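# Strike the jig's contents twice using the mallet

## Task

Pick up the mallet and use it to hit the item held in the jig two times, lightly.

## Robot and tools

Robot: two arms, left_arm and right_arm, each with a parallel gripper. Calibrated bases in the scene frame: left_arm at (+0.035, +0.258, +0.037) m, quat_wxyz (+1.000, 0, 0, -0.007); right_arm at (+0.037, -0.235, +0.011) m, quat_wxyz (+1.000, 0, 0, +0.002).

Frames. Scene frame: origin at table-top height, halfway between the nominal bases; +x points out over the table, +z up, and left_arm sits on the +y side (arm names do not match image sides). Reported end_effector_position (m) and end_effector_quat_wxyz are in the scene frame. Commanded offsets, however, are along each Hand target's own axes. Gripper axes: fingers point along +z and open and close along y. The reported position is the spot between the pads, about 1 cm behind the tips. Reported values may be off by a few centimetres, more at long reach.

Row layout (used by both motion tools): 14 numbers, each in [-1, 1]. The first seven are left_arm: dx, dy, dz, rx, ry, rz, opening; the next seven are right_arm in the same order. Every row carries both arms even if one stays put. dx..rz are an offset, not a pose: measured from that arm's Hand target as it was when the action or move began, in the Hand target's own axes; 1.0 equals 0.6 m of travel or 180 degrees of turn; rx, ry, rz form one rotation vector. Opening is absolute: +1 fully open (0.094 m), -1 closed. Six zeros re-request the current Hand target; a 0 in the opening slot is a real command (half open), so repeat the present opening to leave a gripper unchanged.

execute_actions(actions, cameras): actions is a list of actions; each action is a table of up to 15 rows, one per 1/30 s step; a short table repeats its final row to fill 15 steps. All rows of one action count from the same start pose, not from the previous row, and each new action restarts from the current Hand target, so repeating an offset adds to it. An empty list just returns state and images. cameras picks views by name (cam_high, cam_low, cam_jig, cam_left_wrist, cam_right_wrist); omitted, null or ["all"] gives all, [] none; an unknown name voids the call.

move(target, speed, blend, opening_speed, blocking, cameras): straight-line paths for each gripper toward target, a single 14-number row or a list of up to 15 rows. Every row in a list is an offset from the same starting Hand targets, not from the prior row. speed: m/s, 0.002 to 2.9, default 0.25 (turn rate up to twice that in rad/s); one value or one per target. blend (m) rounds corners in a list; 0 stops at each. opening_speed: rate of the opening change per second on the -1..+1 scale, at least 0.2; use it to close gently. blocking=false returns after about 0.5 s while the move continues. Paths do not avoid obstacles or the other arm; faster moves lag and overshoot more. Keep paths away from an arm's own base. The result adds a move: line: done (within 10 mm and 2 degrees), off_target, moving, held, or fault, plus limits such as paced (pose clipped) or held (steps withheld). Done does not prove contact or non-contact.

wait(seconds): 0 to 10 s, arms hold their last command; a running move keeps going. stop(): brakes a running move. zoom_image(camera, region): enlarges [x0, y0, x1, y1] pixels (max 504 by 504) of that camera's newest image. finished_scene(scene): integer, the current scene's number; ends the scene irreversibly, so the goal must already hold without the robot.

Control behaviour: each step the commanded orientation is clipped to within 40 degrees of the measured one. Hand target in a result is the last command after clipping. Grippers often stop short because of friction and weight; any next command, even zeros, asks again, and if still short send the remaining distance as an offset. A blocked arm keeps pushing until commanded back past its gripper.

Gripping: grip_measured uses the opening scale; empty it reads slightly wide; on a hard part it can read up to about 0.064 narrower. Force builds once the command is roughly 0.05 below first-touch reading (more for small or round parts). Release by commanding well above grip_measured.

Readings: Joint positions end with measured opening in metres. Joint torques include gravity, have per-unit offsets and noise; numbers 1 to 3 wrap at plus or minus 28 N m. Joint velocities within noise means the arm is still. Joint ranges (rad): waist -2.618 to 3.054, shoulder 0 to 3.142, elbow 0 to 3.142 (straight at 2.901), wrist pitch and yaw -1.571 to 1.571, wrist roll -2.094 to 2.094.

Avoid: dropping the mallet or letting anything leave the table; hard hits on the jig or fixed items (taps should be gentle and slow); arms or wrist cameras colliding or one gripper closing on the other; strain on camera cables; stretched arms or long loaded holds that heat motors (MOTOR HOT at 75 C; at 90 C the arm folds and idles; at 100 C it collapses); any arm stop. Smooth, low-effort motion is preferred.

Each tool is called after "Emit:" in YAML: its name, and indented under it one key for each argument.

## Session

Emit:
execute_actions:
  actions: []

Scene clock: 0.00 s.
left_arm: end_effector_position=(+0.4993, +0.5118, +0.1747) grip_measured=+1.000 end_effector_quat_wxyz=(+0.626, +0.118, +0.677, +0.369) | right_arm: end_effector_position=(+0.3794, -0.3948, +0.1894) grip_measured=+1.000 end_effector_quat_wxyz=(+0.701, +0.225, +0.676, -0.031)
Joint positions: left_arm=[0.582 2.121 0.823 1.355 0.207 0.694 0.094] | right_arm=[-0.511 1.374 0.247 1.112 -0.142 0.274 0.094]
Joint velocities: within noise
Joint torques (N m): no reading
Motor temperatures (°C): left_arm=[25 32 31 27 25 25 25] | right_arm=[24 31 31 25 23 24 26]
Heat: left arm: 32 °C; right arm: 31 °C.
Hand target: left_arm +0.4999, +0.5123, +0.1765; +0.627, +0.116, +0.677, +0.368 | right_arm +0.3799, -0.3951, +0.1908; +0.701, +0.224, +0.676, -0.032
Tool commands: left_gripper/opening=+1.0 right_gripper/opening=+1.0

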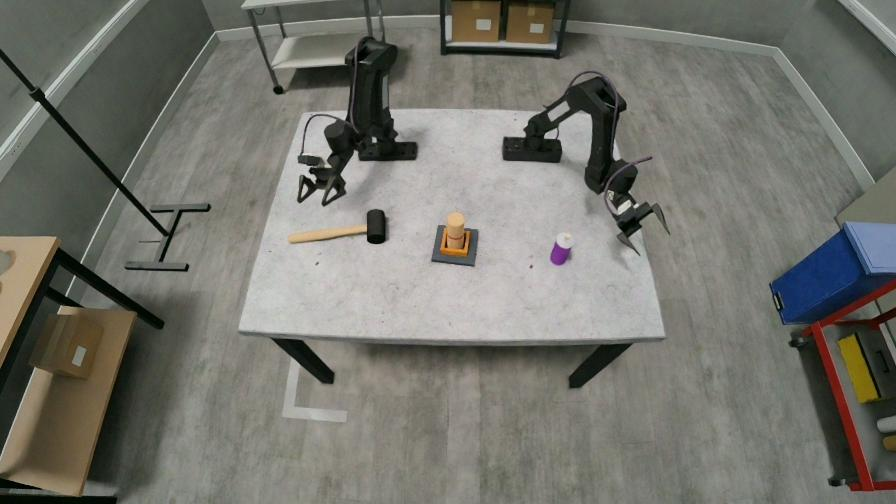

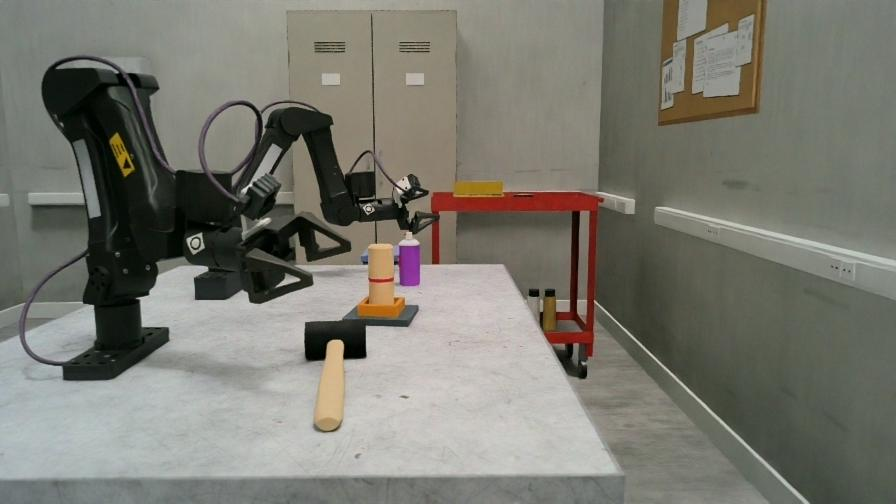

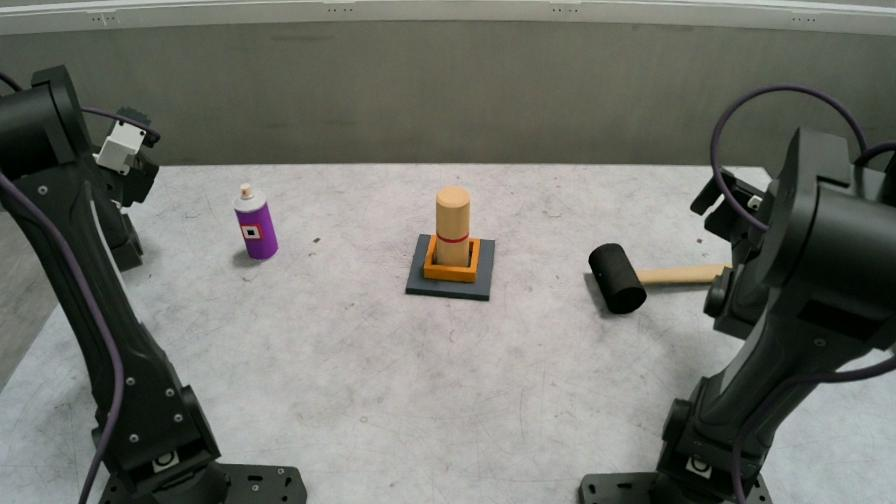

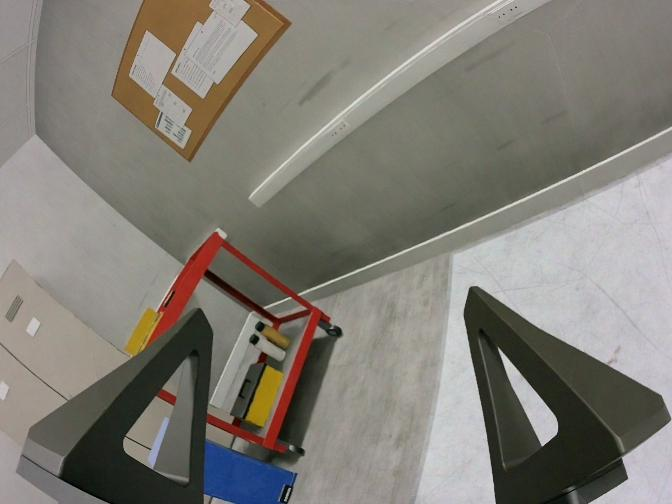

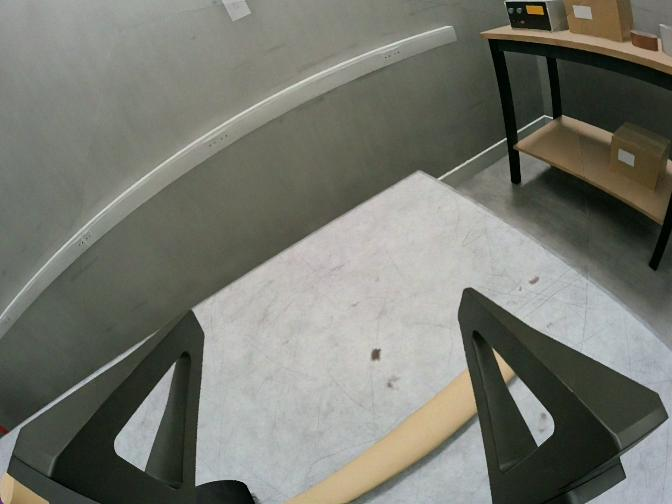

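Emit:
move:
  target: [0,0,0,0,0,0,1, 0.053,0.0605,-0.09,0.320,0.392,0.205,1]
  speed: 0.5

Emit:
zoom_image:
  camera: "cam_low"
  region: [250, 150, 500, 450]

Scene clock: 6.87 s.
left_arm: end_effector_position=(+0.4993, +0.5118, +0.1747) grip_measured=+1.000 end_effector_quat_wxyz=(+0.626, +0.118, +0.677, +0.369) | right_arm: end_effector_position=(+0.3427, -0.3333, +0.1714) grip_measured=+1.000 end_effector_quat_wxyz=(+0.009, +0.660, +0.752, +0.000)
Joint positions: left_arm=[0.582 2.121 0.823 1.355 0.207 0.694 0.094] | right_arm=[-0.314 1.749 1.638 -1.444 0.007 1.129 0.094]
Joint velocities: within noise
Joint torques (N m): left_arm=[-0.09 -11.17 4.85 2.16 -0.02 -0.06] | right_arm=[-0.42 -7.35 8.34 0.36 -0.04 0.12]
Motor temperatures (°C): left_arm=[25 34 31 29 25 25 25] | right_arm=[24 31 31 26 23 24 26]
Heat: left arm: 34 °C; right arm: 31 °C.
Hand target: left_arm +0.4999, +0.5123, +0.1764; +0.627, +0.116, +0.677, +0.368 | right_arm +0.3448, -0.3351, +0.1707; +0.002, +0.667, +0.745, +0.000
Off the commanded pose: left_arm 0.002 m, 0 deg | right_arm 0.003 m, 1 deg.
move: done

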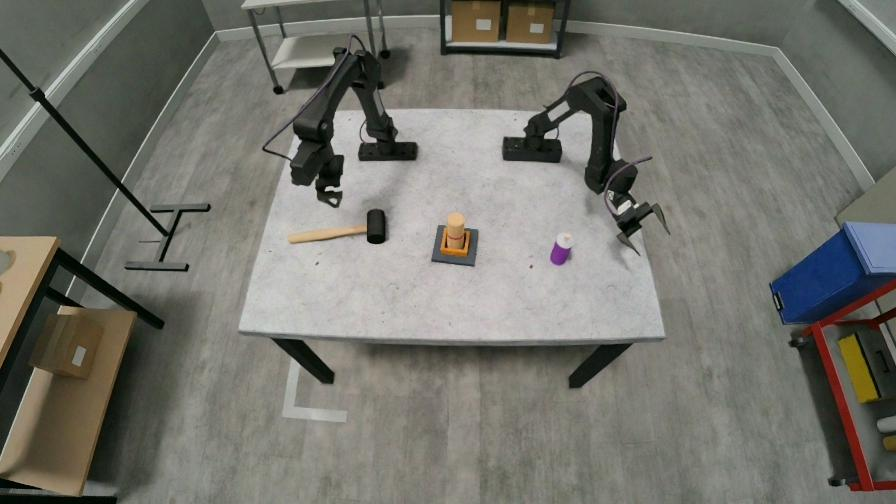

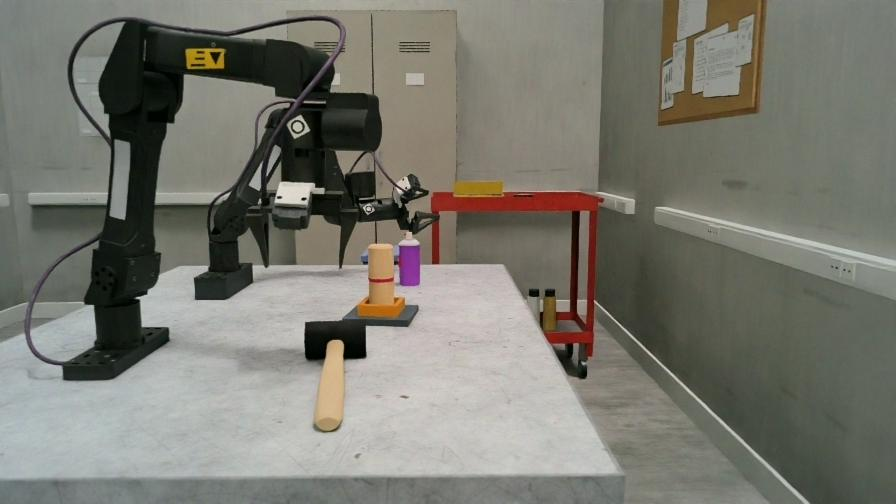

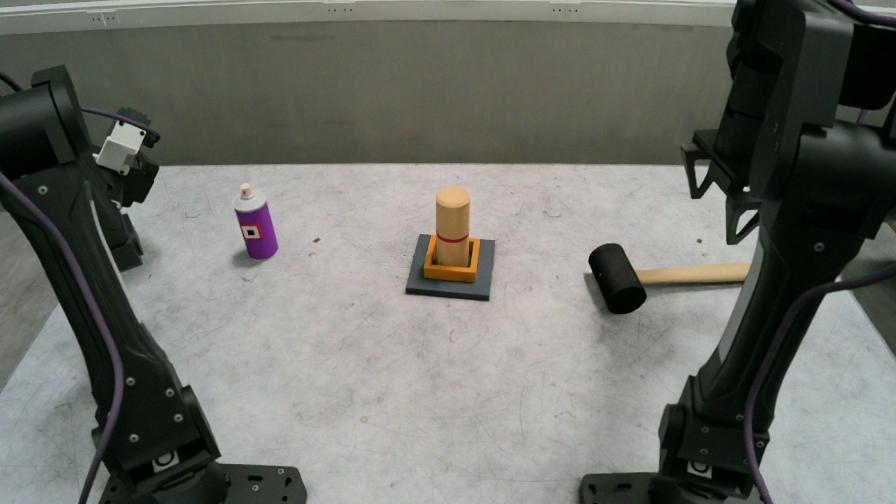

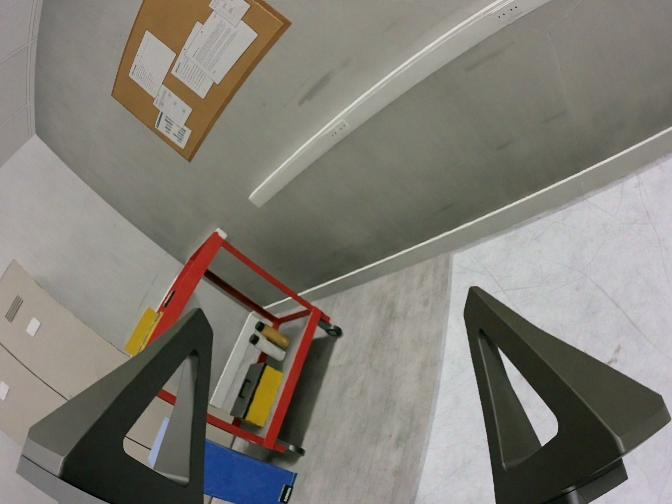

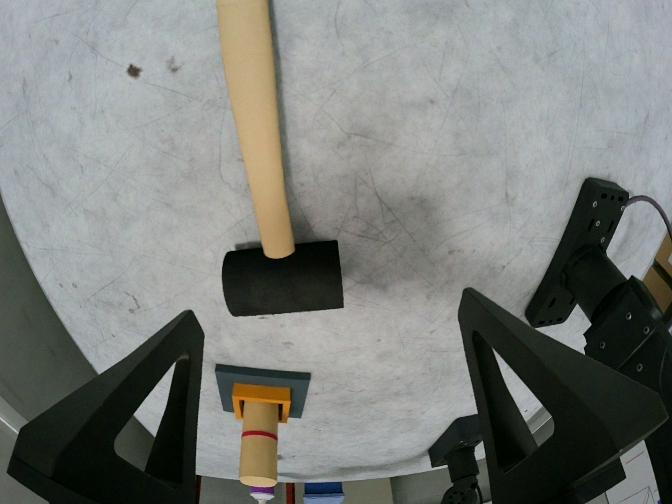

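Scaled by 1.680 from the camera's 896x504 image, which has a finer 1280x720 frame.

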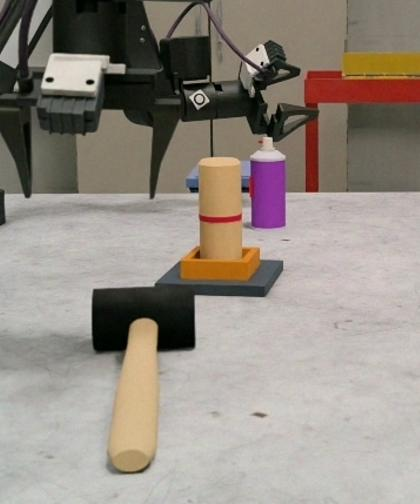

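Emit:
move:
  target: [0,0,0,0,0,0,1, 0.02,0.08,0.133,0,0,-0.011,1]
  speed: 0.3
  cameras: ["cam_high","cam_low","cam_right_wrist"]

Emit:
zoom_image:
  camera: "cam_low"
  region: [250, 150, 500, 450]

Scene clock: 9.70 s.
left_arm: end_effector_position=(+0.4993, +0.5118, +0.1747) grip_measured=+1.000 end_effector_quat_wxyz=(+0.626, +0.118, +0.677, +0.369) | right_arm: end_effector_position=(+0.3905, -0.3182, +0.0955) grip_measured=+1.000 end_effector_quat_wxyz=(+0.005, +0.649, +0.761, +0.002)
Joint positions: left_arm=[0.582 2.121 0.823 1.355 0.207 0.694 0.094] | right_arm=[-0.237 1.919 1.552 -1.193 0.002 1.179 0.094]
Joint velocities: within noise
Joint torques (N m): left_arm=[-0.06 -11.18 4.93 2.16 -0.02 -0.06] | right_arm=[0.14 -9.96 6.32 0.53 0.02 0.13]
Motor temperatures (°C): left_arm=[25 34 31 30 25 25 25] | right_arm=[24 31 31 26 23 24 26]
Heat: left arm: 34 °C; right arm: 31 °C.
Hand target: left_arm +0.4999, +0.5123, +0.1764; +0.627, +0.116, +0.677, +0.368 | right_arm +0.3913, -0.3180, +0.0910; +0.002, +0.654, +0.757, +0.000
Off the commanded pose: left_arm 0.002 m, 0 deg | right_arm 0.005 m, 1 deg.
move: done
Images, in order (width x height): cam_high 896x504, cam_low 896x504, cam_right_wrist 672x504.

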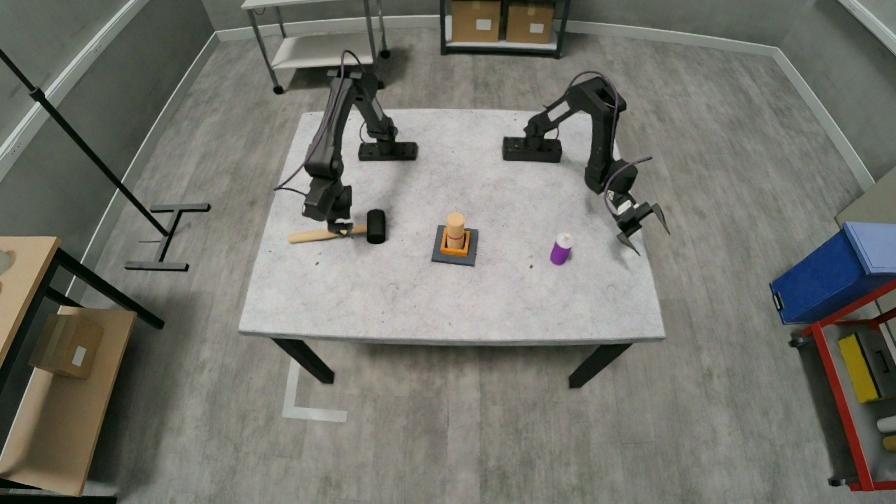

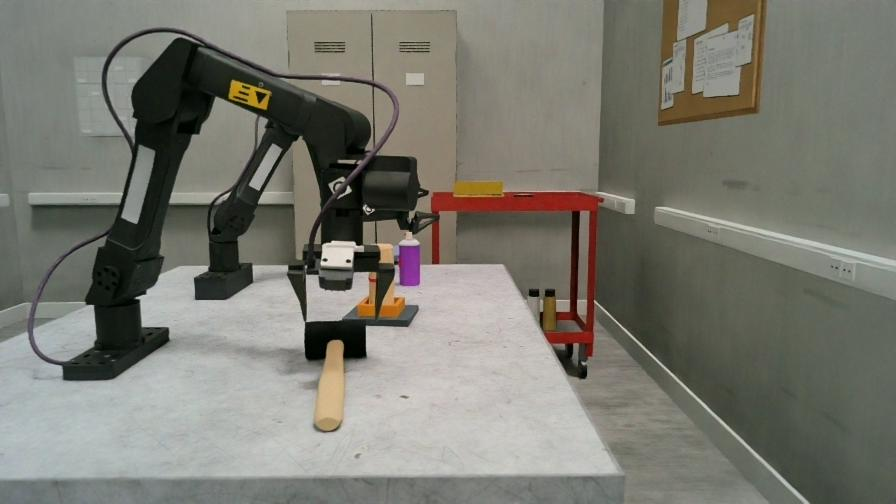

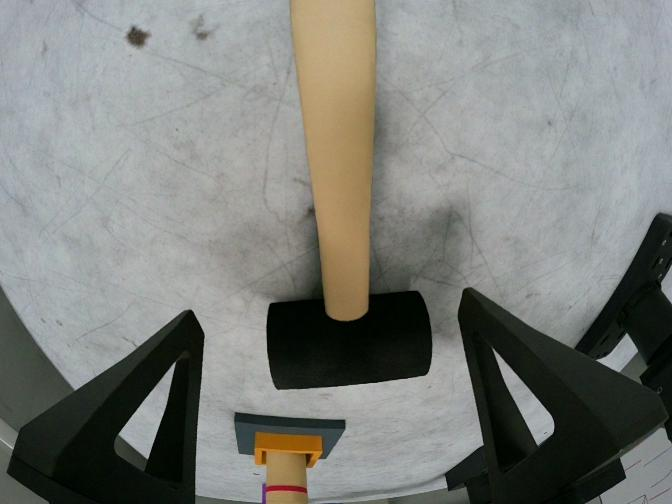

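Scaled by 1.680 from the camera's 896x504 image, which has a finer 1280x720 frame.

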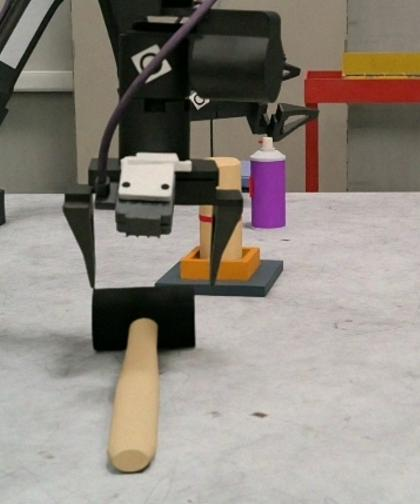

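Emit:
move:
  target:
    - [0,0,0,0,0,0,1, 0.025,-0.007,0.11,0,0,0,1]
    - [0,0,0,0,0,0,1, 0.025,-0.007,0.11,0,0,0,-1]
  speed: 0.12
  opening_speed: 1.2
  cameras: ["cam_high","cam_low","cam_right_wrist"]

Emit:
zoom_image:
  camera: "cam_low"
  region: [250, 150, 500, 450]

Scene clock: 13.60 s.
left_arm: end_effector_position=(+0.4993, +0.5118, +0.1747) grip_measured=+1.000 end_effector_quat_wxyz=(+0.626, +0.118, +0.677, +0.369) | right_arm: end_effector_position=(+0.3863, -0.3058, +0.0343) grip_measured=-0.540 end_effector_quat_wxyz=(+0.009, +0.651, +0.759, +0.004)
Joint positions: left_arm=[0.582 2.121 0.823 1.355 0.207 0.694 0.094] | right_arm=[-0.206 1.942 1.334 -0.942 0.002 1.215 0.022]
Joint velocities: within noise
Joint torques (N m): left_arm=[-0.1 -11.19 4.89 2.15 -0.03 -0.07] | right_arm=[0.42 -9.02 5.45 0.6 0.03 0.11]
Motor temperatures (°C): left_arm=[25 35 31 30 25 25 25] | right_arm=[24 32 31 26 23 24 26]
Heat: left arm: 35 °C; right arm: 32 °C.
Hand target: left_arm +0.4999, +0.5123, +0.1764; +0.627, +0.116, +0.677, +0.368 | right_arm +0.3853, -0.3040, +0.0250; +0.002, +0.654, +0.757, +0.000
Off the commanded pose: left_arm 0.002 m, 0 deg | right_arm 0.010 m, 1 deg.
move: done
Images, in order (width x height): cam_high 896x504, cam_low 896x504, cam_right_wrist 672x504.

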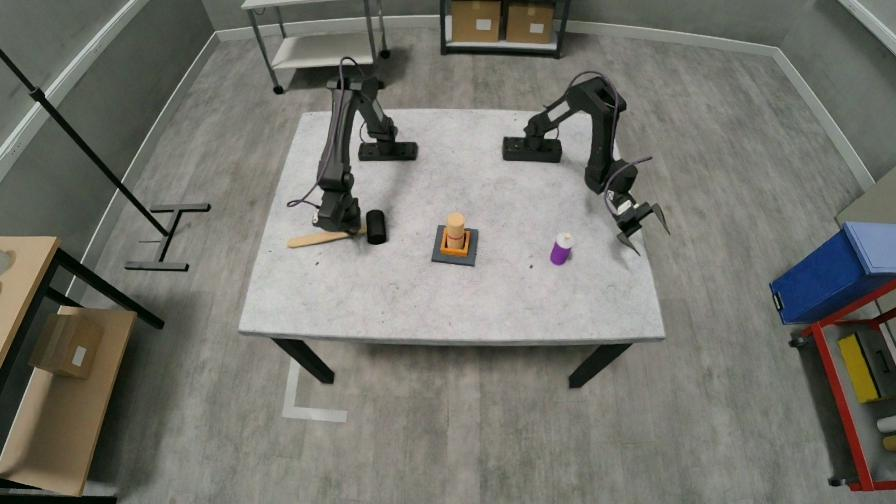

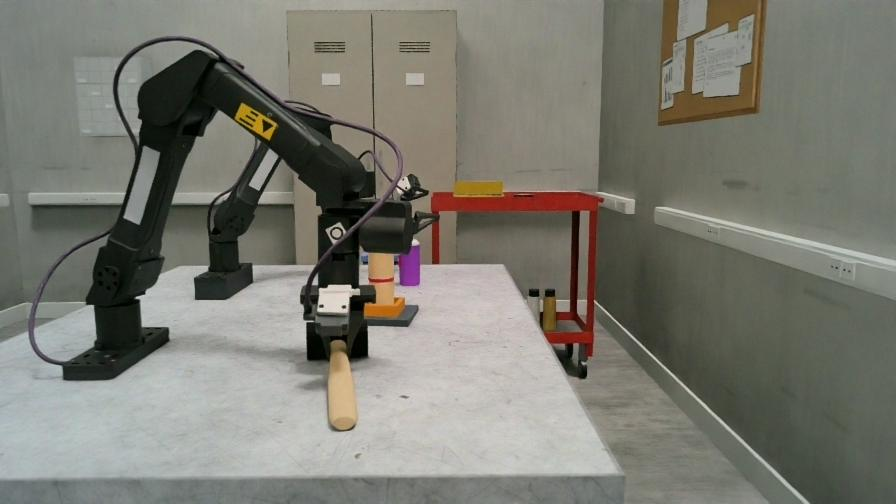

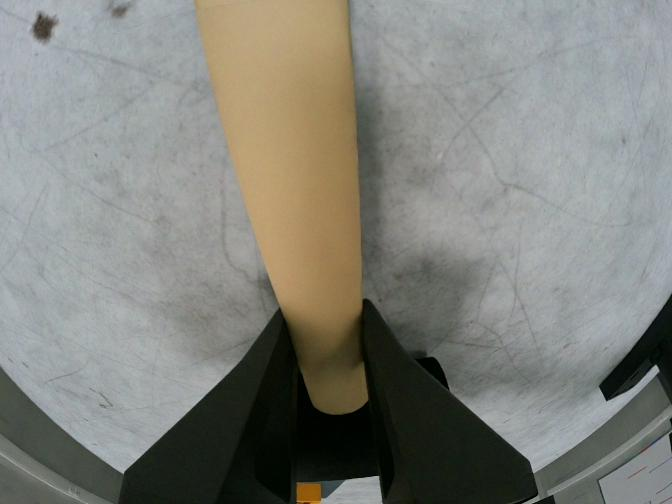

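Scaled by 1.680 from the camera's 896x504 image, which has a finer 1280x720 frame.

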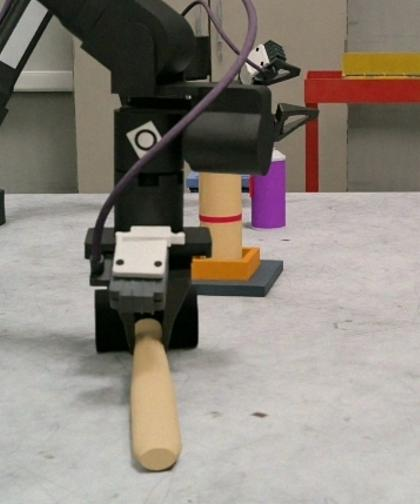

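Emit:
move:
  target:
    - [0,0,0,0,0,0,1, 0,0,-0.18,0,0,0,-1]
    - [0,0,0,0,0,0,1, 0.3605,0.105,-0.375,-0.501,-0.0147,0.0583,-1]
  speed: [0.2,0.4]
  blend: [0.03,0]

Emit:
zoom_image:
  camera: "cam_low"
  region: [250, 100, 550, 400]

Emit:
zoom_image:
  camera: "cam_jig"
  region: [300, 80, 650, 350]

Emit:
zoom_image:
  camera: "cam_high"
  region: [350, 150, 550, 300]

Scene clock: 19.27 s.
left_arm: end_effector_position=(+0.4993, +0.5118, +0.1747) grip_measured=+1.000 end_effector_quat_wxyz=(+0.626, +0.118, +0.677, +0.369) | right_arm: end_effector_position=(+0.4146, -0.0774, +0.2381) grip_measured=-0.540 end_effector_quat_wxyz=(+0.468, +0.522, +0.499, +0.509)
Joint positions: left_arm=[0.582 2.121 0.823 1.355 0.207 0.694 0.094] | right_arm=[0.656 1.378 0.554 0.77 0.639 1.668 0.022]
Joint velocities: within noise
Joint torques (N m): left_arm=[-0.06 -11.23 4.89 2.15 -0.02 -0.08] | right_arm=[0.09 -5.18 6.97 2.42 0.29 -0.15]
Motor temperatures (°C): left_arm=[25 35 31 31 25 25 25] | right_arm=[24 32 31 26 23 24 26]
Heat: left arm: 35 °C; right arm: 32 °C.
Hand target: left_arm +0.4999, +0.5123, +0.1764; +0.627, +0.116, +0.677, +0.368 | right_arm +0.4155, -0.0802, +0.2493; +0.479, +0.520, +0.478, +0.521
Off the commanded pose: left_arm 0.002 m, 0 deg | right_arm 0.012 m, 3 deg.
move: off_target (right_arm)

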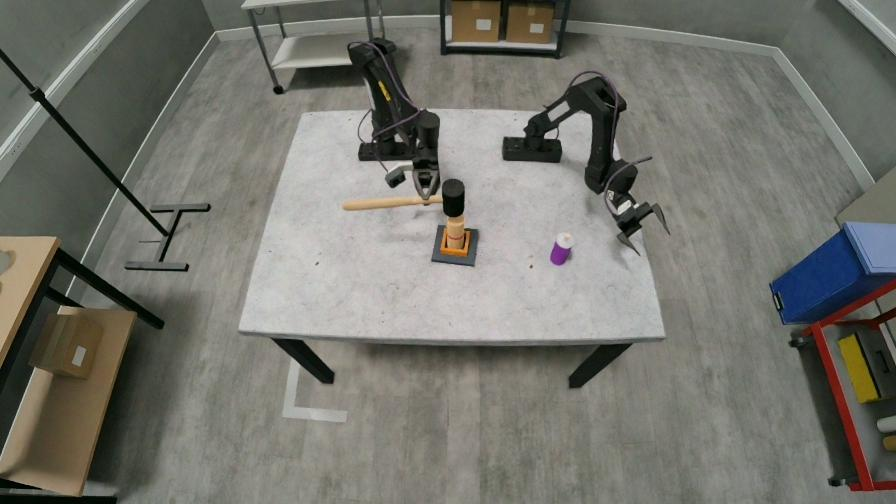

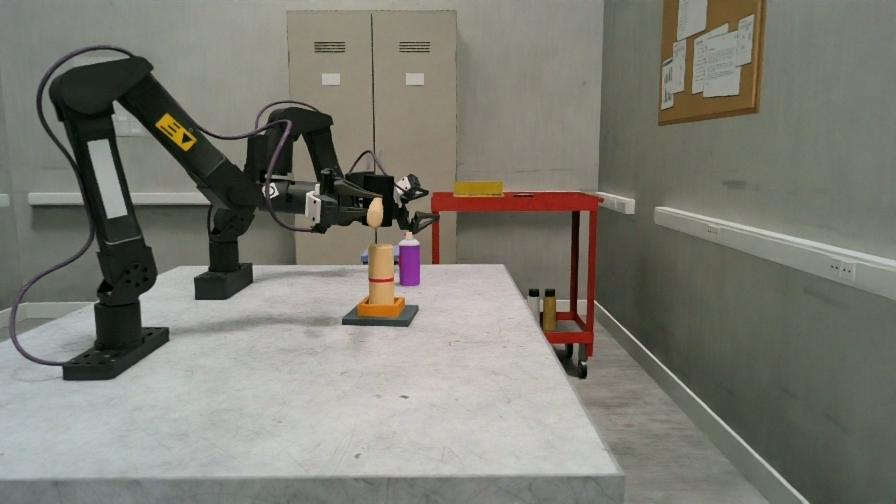

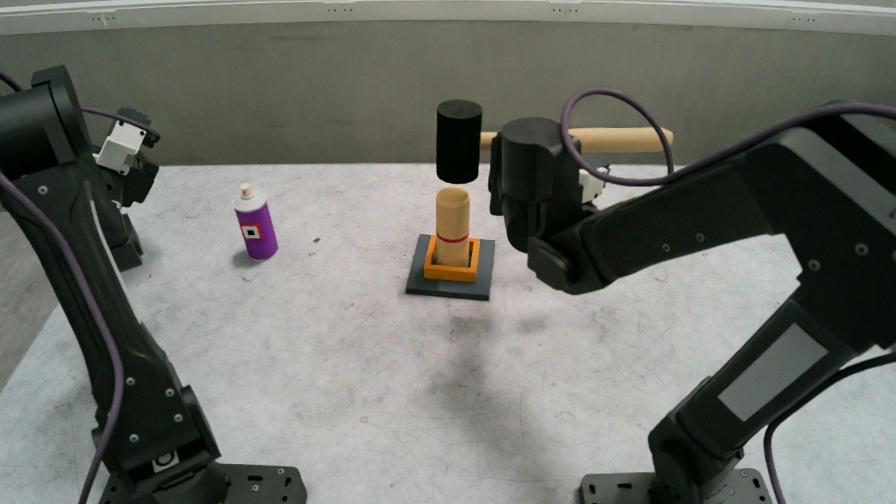

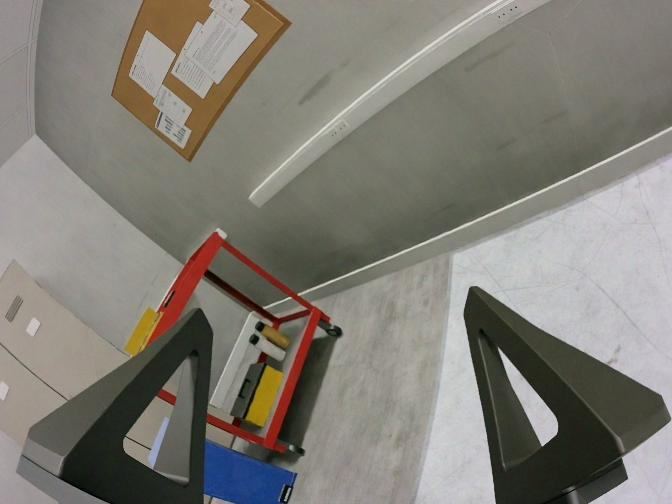

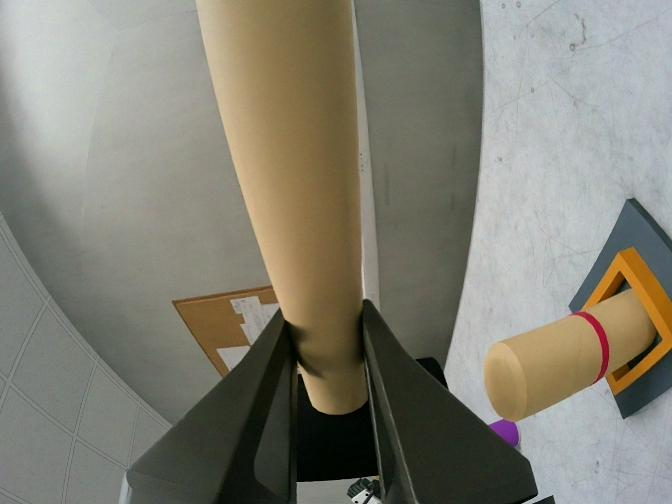

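Scaled by 1.680 from the camera's 896x504 image, which has a finer 1280x720 frame.

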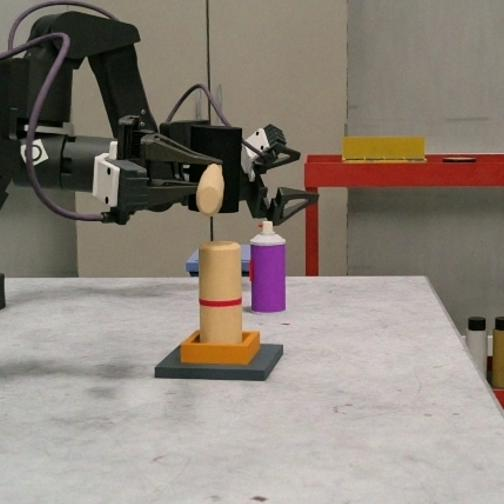

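Scaled by 1.440 from the camera's 896x504 image, which has a finer 1280x720 frame.

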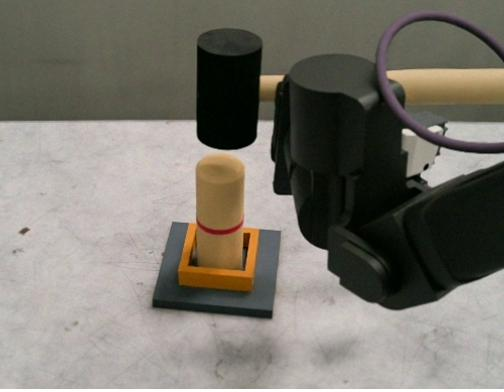

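Scaled by 2.520 from the camera's 896x504 image, which has a finer 1280x720 frame.

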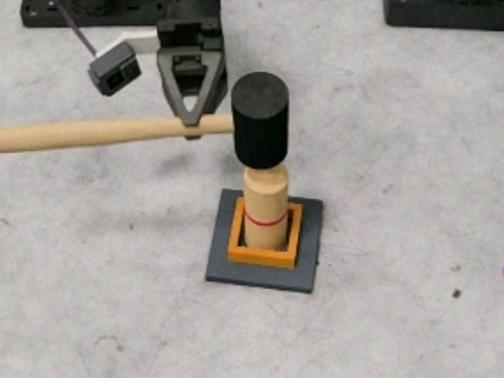

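Emit:
move:
  target: [0,0,0,0,0,0,1, 0.005,-0.0375,0.01,0,0,0,-1]
  speed: 0.1
  cameras: ["cam_high","cam_low","cam_jig"]

Emit:
zoom_image:
  camera: "cam_low"
  region: [300, 150, 450, 300]

Emit:
zoom_image:
  camera: "cam_jig"
  region: [350, 80, 550, 280]

Scene clock: 21.70 s.
left_arm: end_effector_position=(+0.4993, +0.5118, +0.1747) grip_measured=+1.000 end_effector_quat_wxyz=(+0.626, +0.118, +0.677, +0.369) | right_arm: end_effector_position=(+0.4203, -0.0731, +0.2148) grip_measured=-0.540 end_effector_quat_wxyz=(+0.468, +0.523, +0.500, +0.507)
Joint positions: left_arm=[0.582 2.121 0.823 1.355 0.207 0.694 0.094] | right_arm=[0.656 1.482 0.528 0.896 0.64 1.668 0.022]
Joint velocities: within noise
Joint torques (N m): left_arm=[-0.09 -11.22 4.92 2.17 -0.02 -0.07] | right_arm=[0.12 -5.68 6.67 2.47 0.28 -0.14]
Motor temperatures (°C): left_arm=[25 36 31 31 25 25 25] | right_arm=[24 32 32 28 23 24 26]
Heat: left arm: 36 °C; right arm: 32 °C.
Hand target: left_arm +0.4999, +0.5123, +0.1764; +0.627, +0.116, +0.677, +0.368 | right_arm +0.4216, -0.0753, +0.2272; +0.479, +0.520, +0.478, +0.522
Off the commanded pose: left_arm 0.002 m, 0 deg | right_arm 0.013 m, 3 deg.
move: off_target (right_arm)
Images, in order (width x height): cam_high 896x504, cam_low 896x504, cam_jig 896x504.

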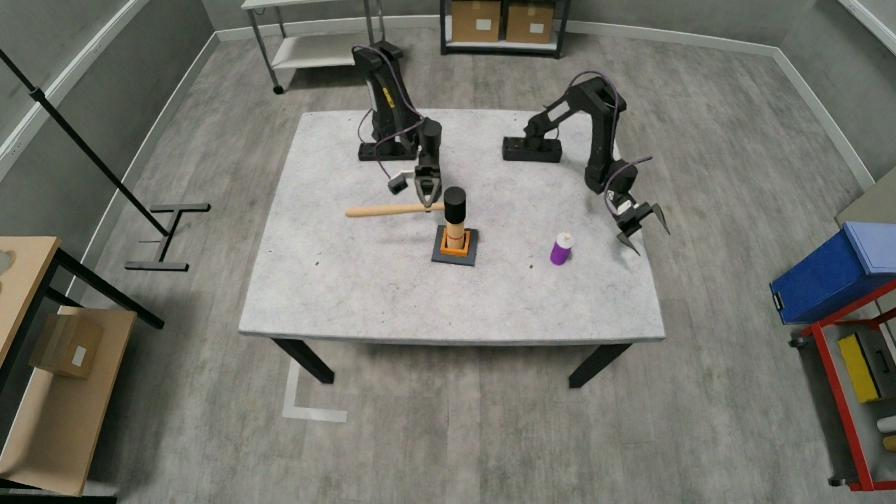

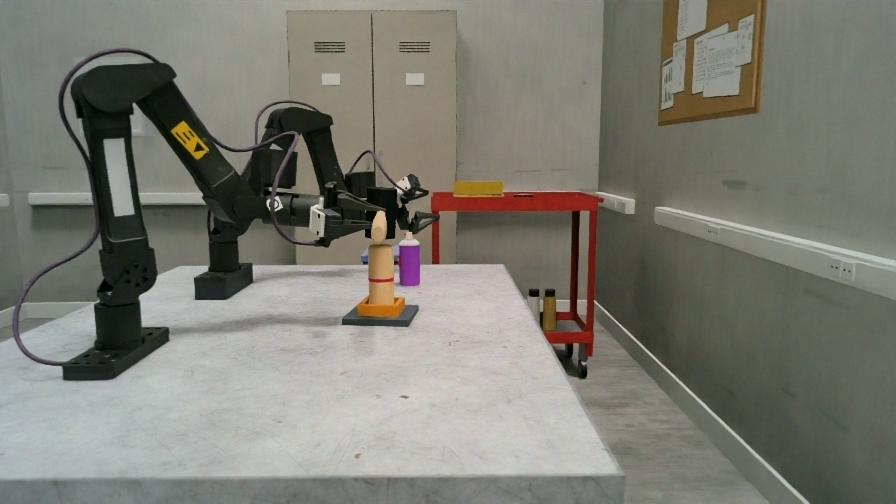

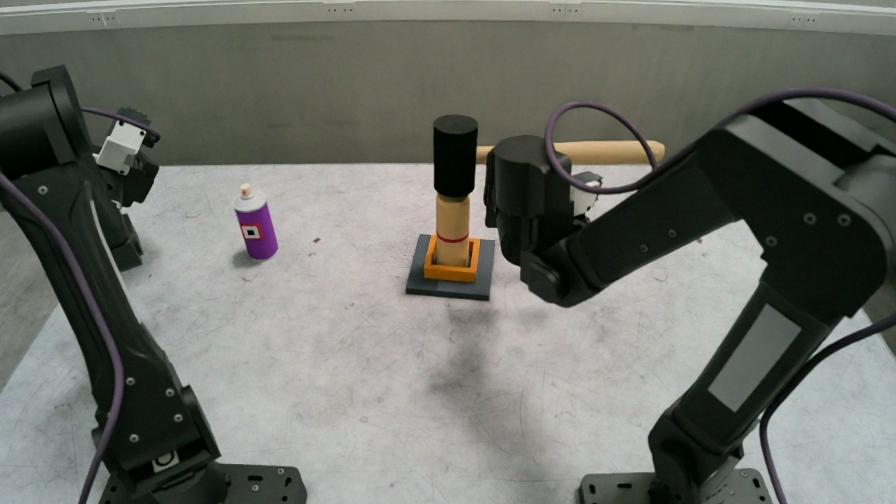

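Scaled by 3.360 from the camera's 896x504 image, which has a finer 1280x720 frame.

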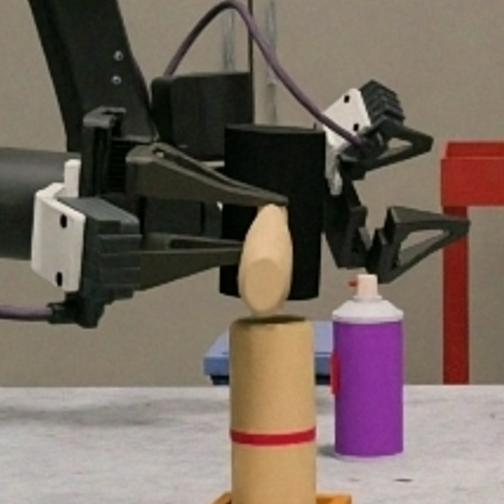

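Scaled by 2.520 from the camera's 896x504 image, which has a finer 1280x720 frame.

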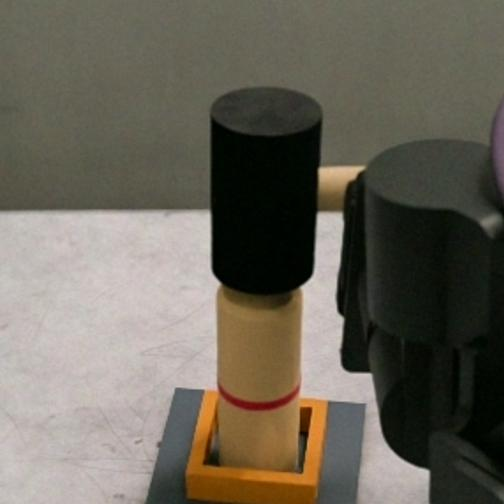

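Emit:
execute_actions:
  actions:
    - [[0,0,0,0,0,0,1,-0.001,-0.010,0,0,0,0,-1],[0,0,0,0,0,0,1,-0.002,-0.020,0,0,0,0,-1],[0,0,0,0,0,0,1,-0.003,-0.030,0,0,0,0,-1],[0,0,0,0,0,0,1,-0.004,-0.040,0,0,0,0,-1],[0,0,0,0,0,0,1,-0.004,-0.050,0,0,0,0,-1],[0,0,0,0,0,0,1,-0.005,-0.056,0,0,0,0,-1],[0,0,0,0,0,0,1,-0.005,-0.056,0,0,0,0,-1],[0,0,0,0,0,0,1,-0.004,-0.046,0,0,0,0,-1],[0,0,0,0,0,0,1,-0.003,-0.033,0,0,0,0,-1],[0,0,0,0,0,0,1,-0.002,-0.020,0,0,0,0,-1],[0,0,0,0,0,0,1,-0.001,-0.007,0,0,0,0,-1],[0,0,0,0,0,0,1,0,0.006,0,0,0,0,-1],[0,0,0,0,0,0,1,0.001,0.016,0,0,0,0,-1],[0,0,0,0,0,0,1,0.002,0.024,0,0,0,0,-1],[0,0,0,0,0,0,1,0.002,0.025,0,0,0,0,-1]]
  cameras: ["cam_high","cam_low","cam_jig"]

Emit:
zoom_image:
  camera: "cam_low"
  region: [300, 150, 450, 300]

Emit:
zoom_image:
  camera: "cam_jig"
  region: [350, 80, 550, 280]

Scene clock: 23.50 s.
left_arm: end_effector_position=(+0.4993, +0.5118, +0.1747) grip_measured=+1.000 end_effector_quat_wxyz=(+0.626, +0.118, +0.677, +0.369) | right_arm: end_effector_position=(+0.4186, -0.0752, +0.2085) grip_measured=-0.540 end_effector_quat_wxyz=(+0.470, +0.523, +0.511, +0.493)
Joint positions: left_arm=[0.582 2.121 0.823 1.355 0.207 0.694 0.094] | right_arm=[0.656 1.475 0.522 0.864 0.645 1.66 0.022]
Joint velocities: within noise
Joint torques (N m): left_arm=[-0.12 -11.19 4.9 2.17 -0.02 -0.06] | right_arm=[-0.02 -9.24 9.11 2.25 0.24 -0.14]
Motor temperatures (°C): left_arm=[25 36 31 31 25 25 25] | right_arm=[24 32 32 28 23 24 26]
Heat: left arm: 36 °C; right arm: 32 °C.
Hand target: left_arm +0.4999, +0.5123, +0.1764; +0.627, +0.116, +0.677, +0.368 | right_arm +0.4215, -0.0754, +0.2423; +0.479, +0.520, +0.477, +0.522
Off the commanded pose: left_arm 0.002 m, 0 deg | right_arm 0.034 m, 5 deg.
Step readings (end_effector_position of left_arm | right_arm):
0: (+0.4993, +0.5118, +0.1747) | (+0.4204, -0.0731, +0.2149)
1: (+0.4993, +0.5118, +0.1747) | (+0.4204, -0.0731, +0.2146)
2: (+0.4993, +0.5118, +0.1747) | (+0.4206, -0.0730, +0.2139)
4: (+0.4993, +0.5118, +0.1747) | (+0.4210, -0.0727, +0.2077)
8: (+0.4993, +0.5118, +0.1747) | (+0.4220, -0.0725, +0.1975)
15: (+0.4993, +0.5118, +0.1747) | (+0.4188, -0.0750, +0.2053)
Images, in order (width x height): cam_high 896x504, cam_low 896x504, cam_jig 896x504.

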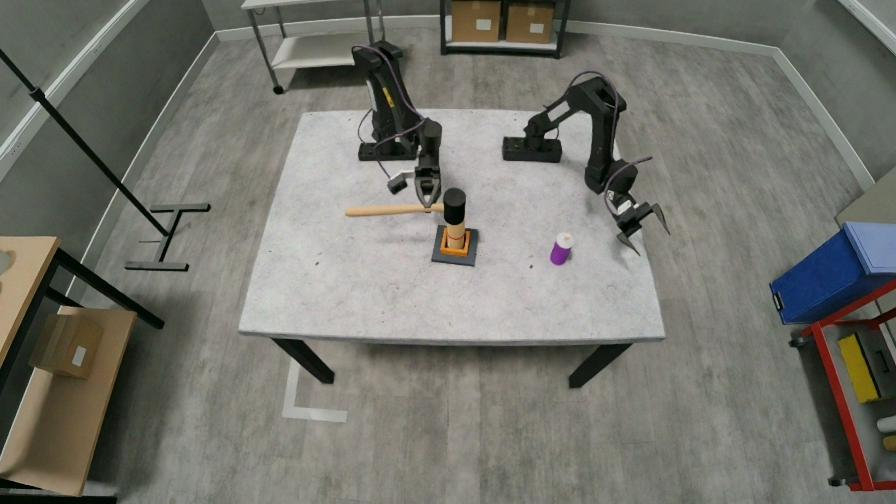

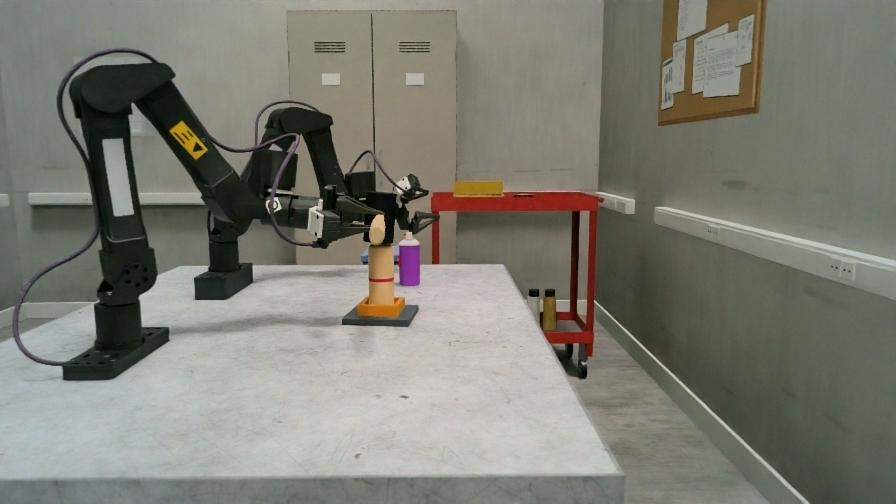

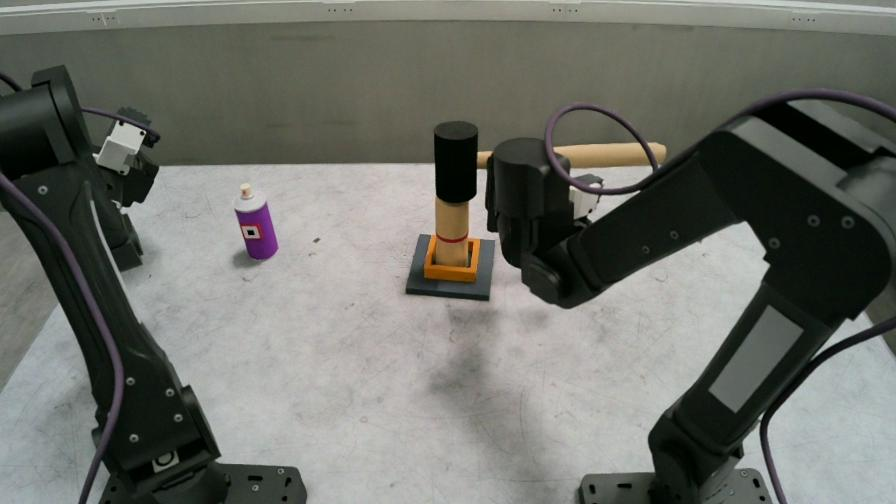

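Scaled by 3.360 from the camera's 896x504 image, which has a finer 1280x720 frame.

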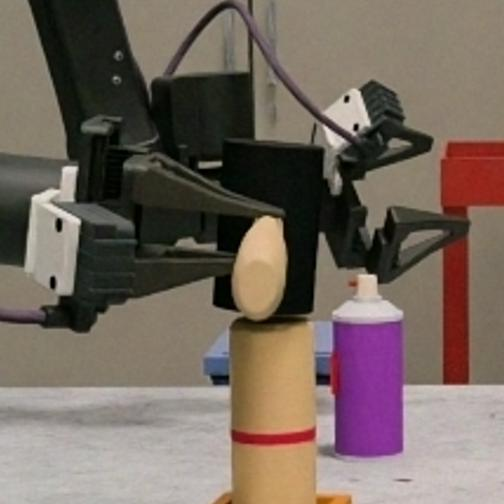

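Scaled by 2.520 from the camera's 896x504 image, which has a finer 1280x720 frame.

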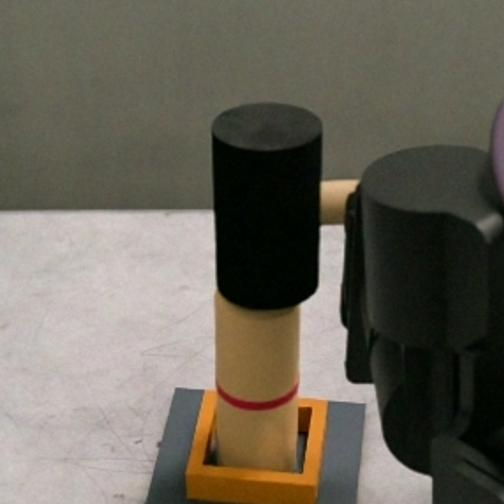

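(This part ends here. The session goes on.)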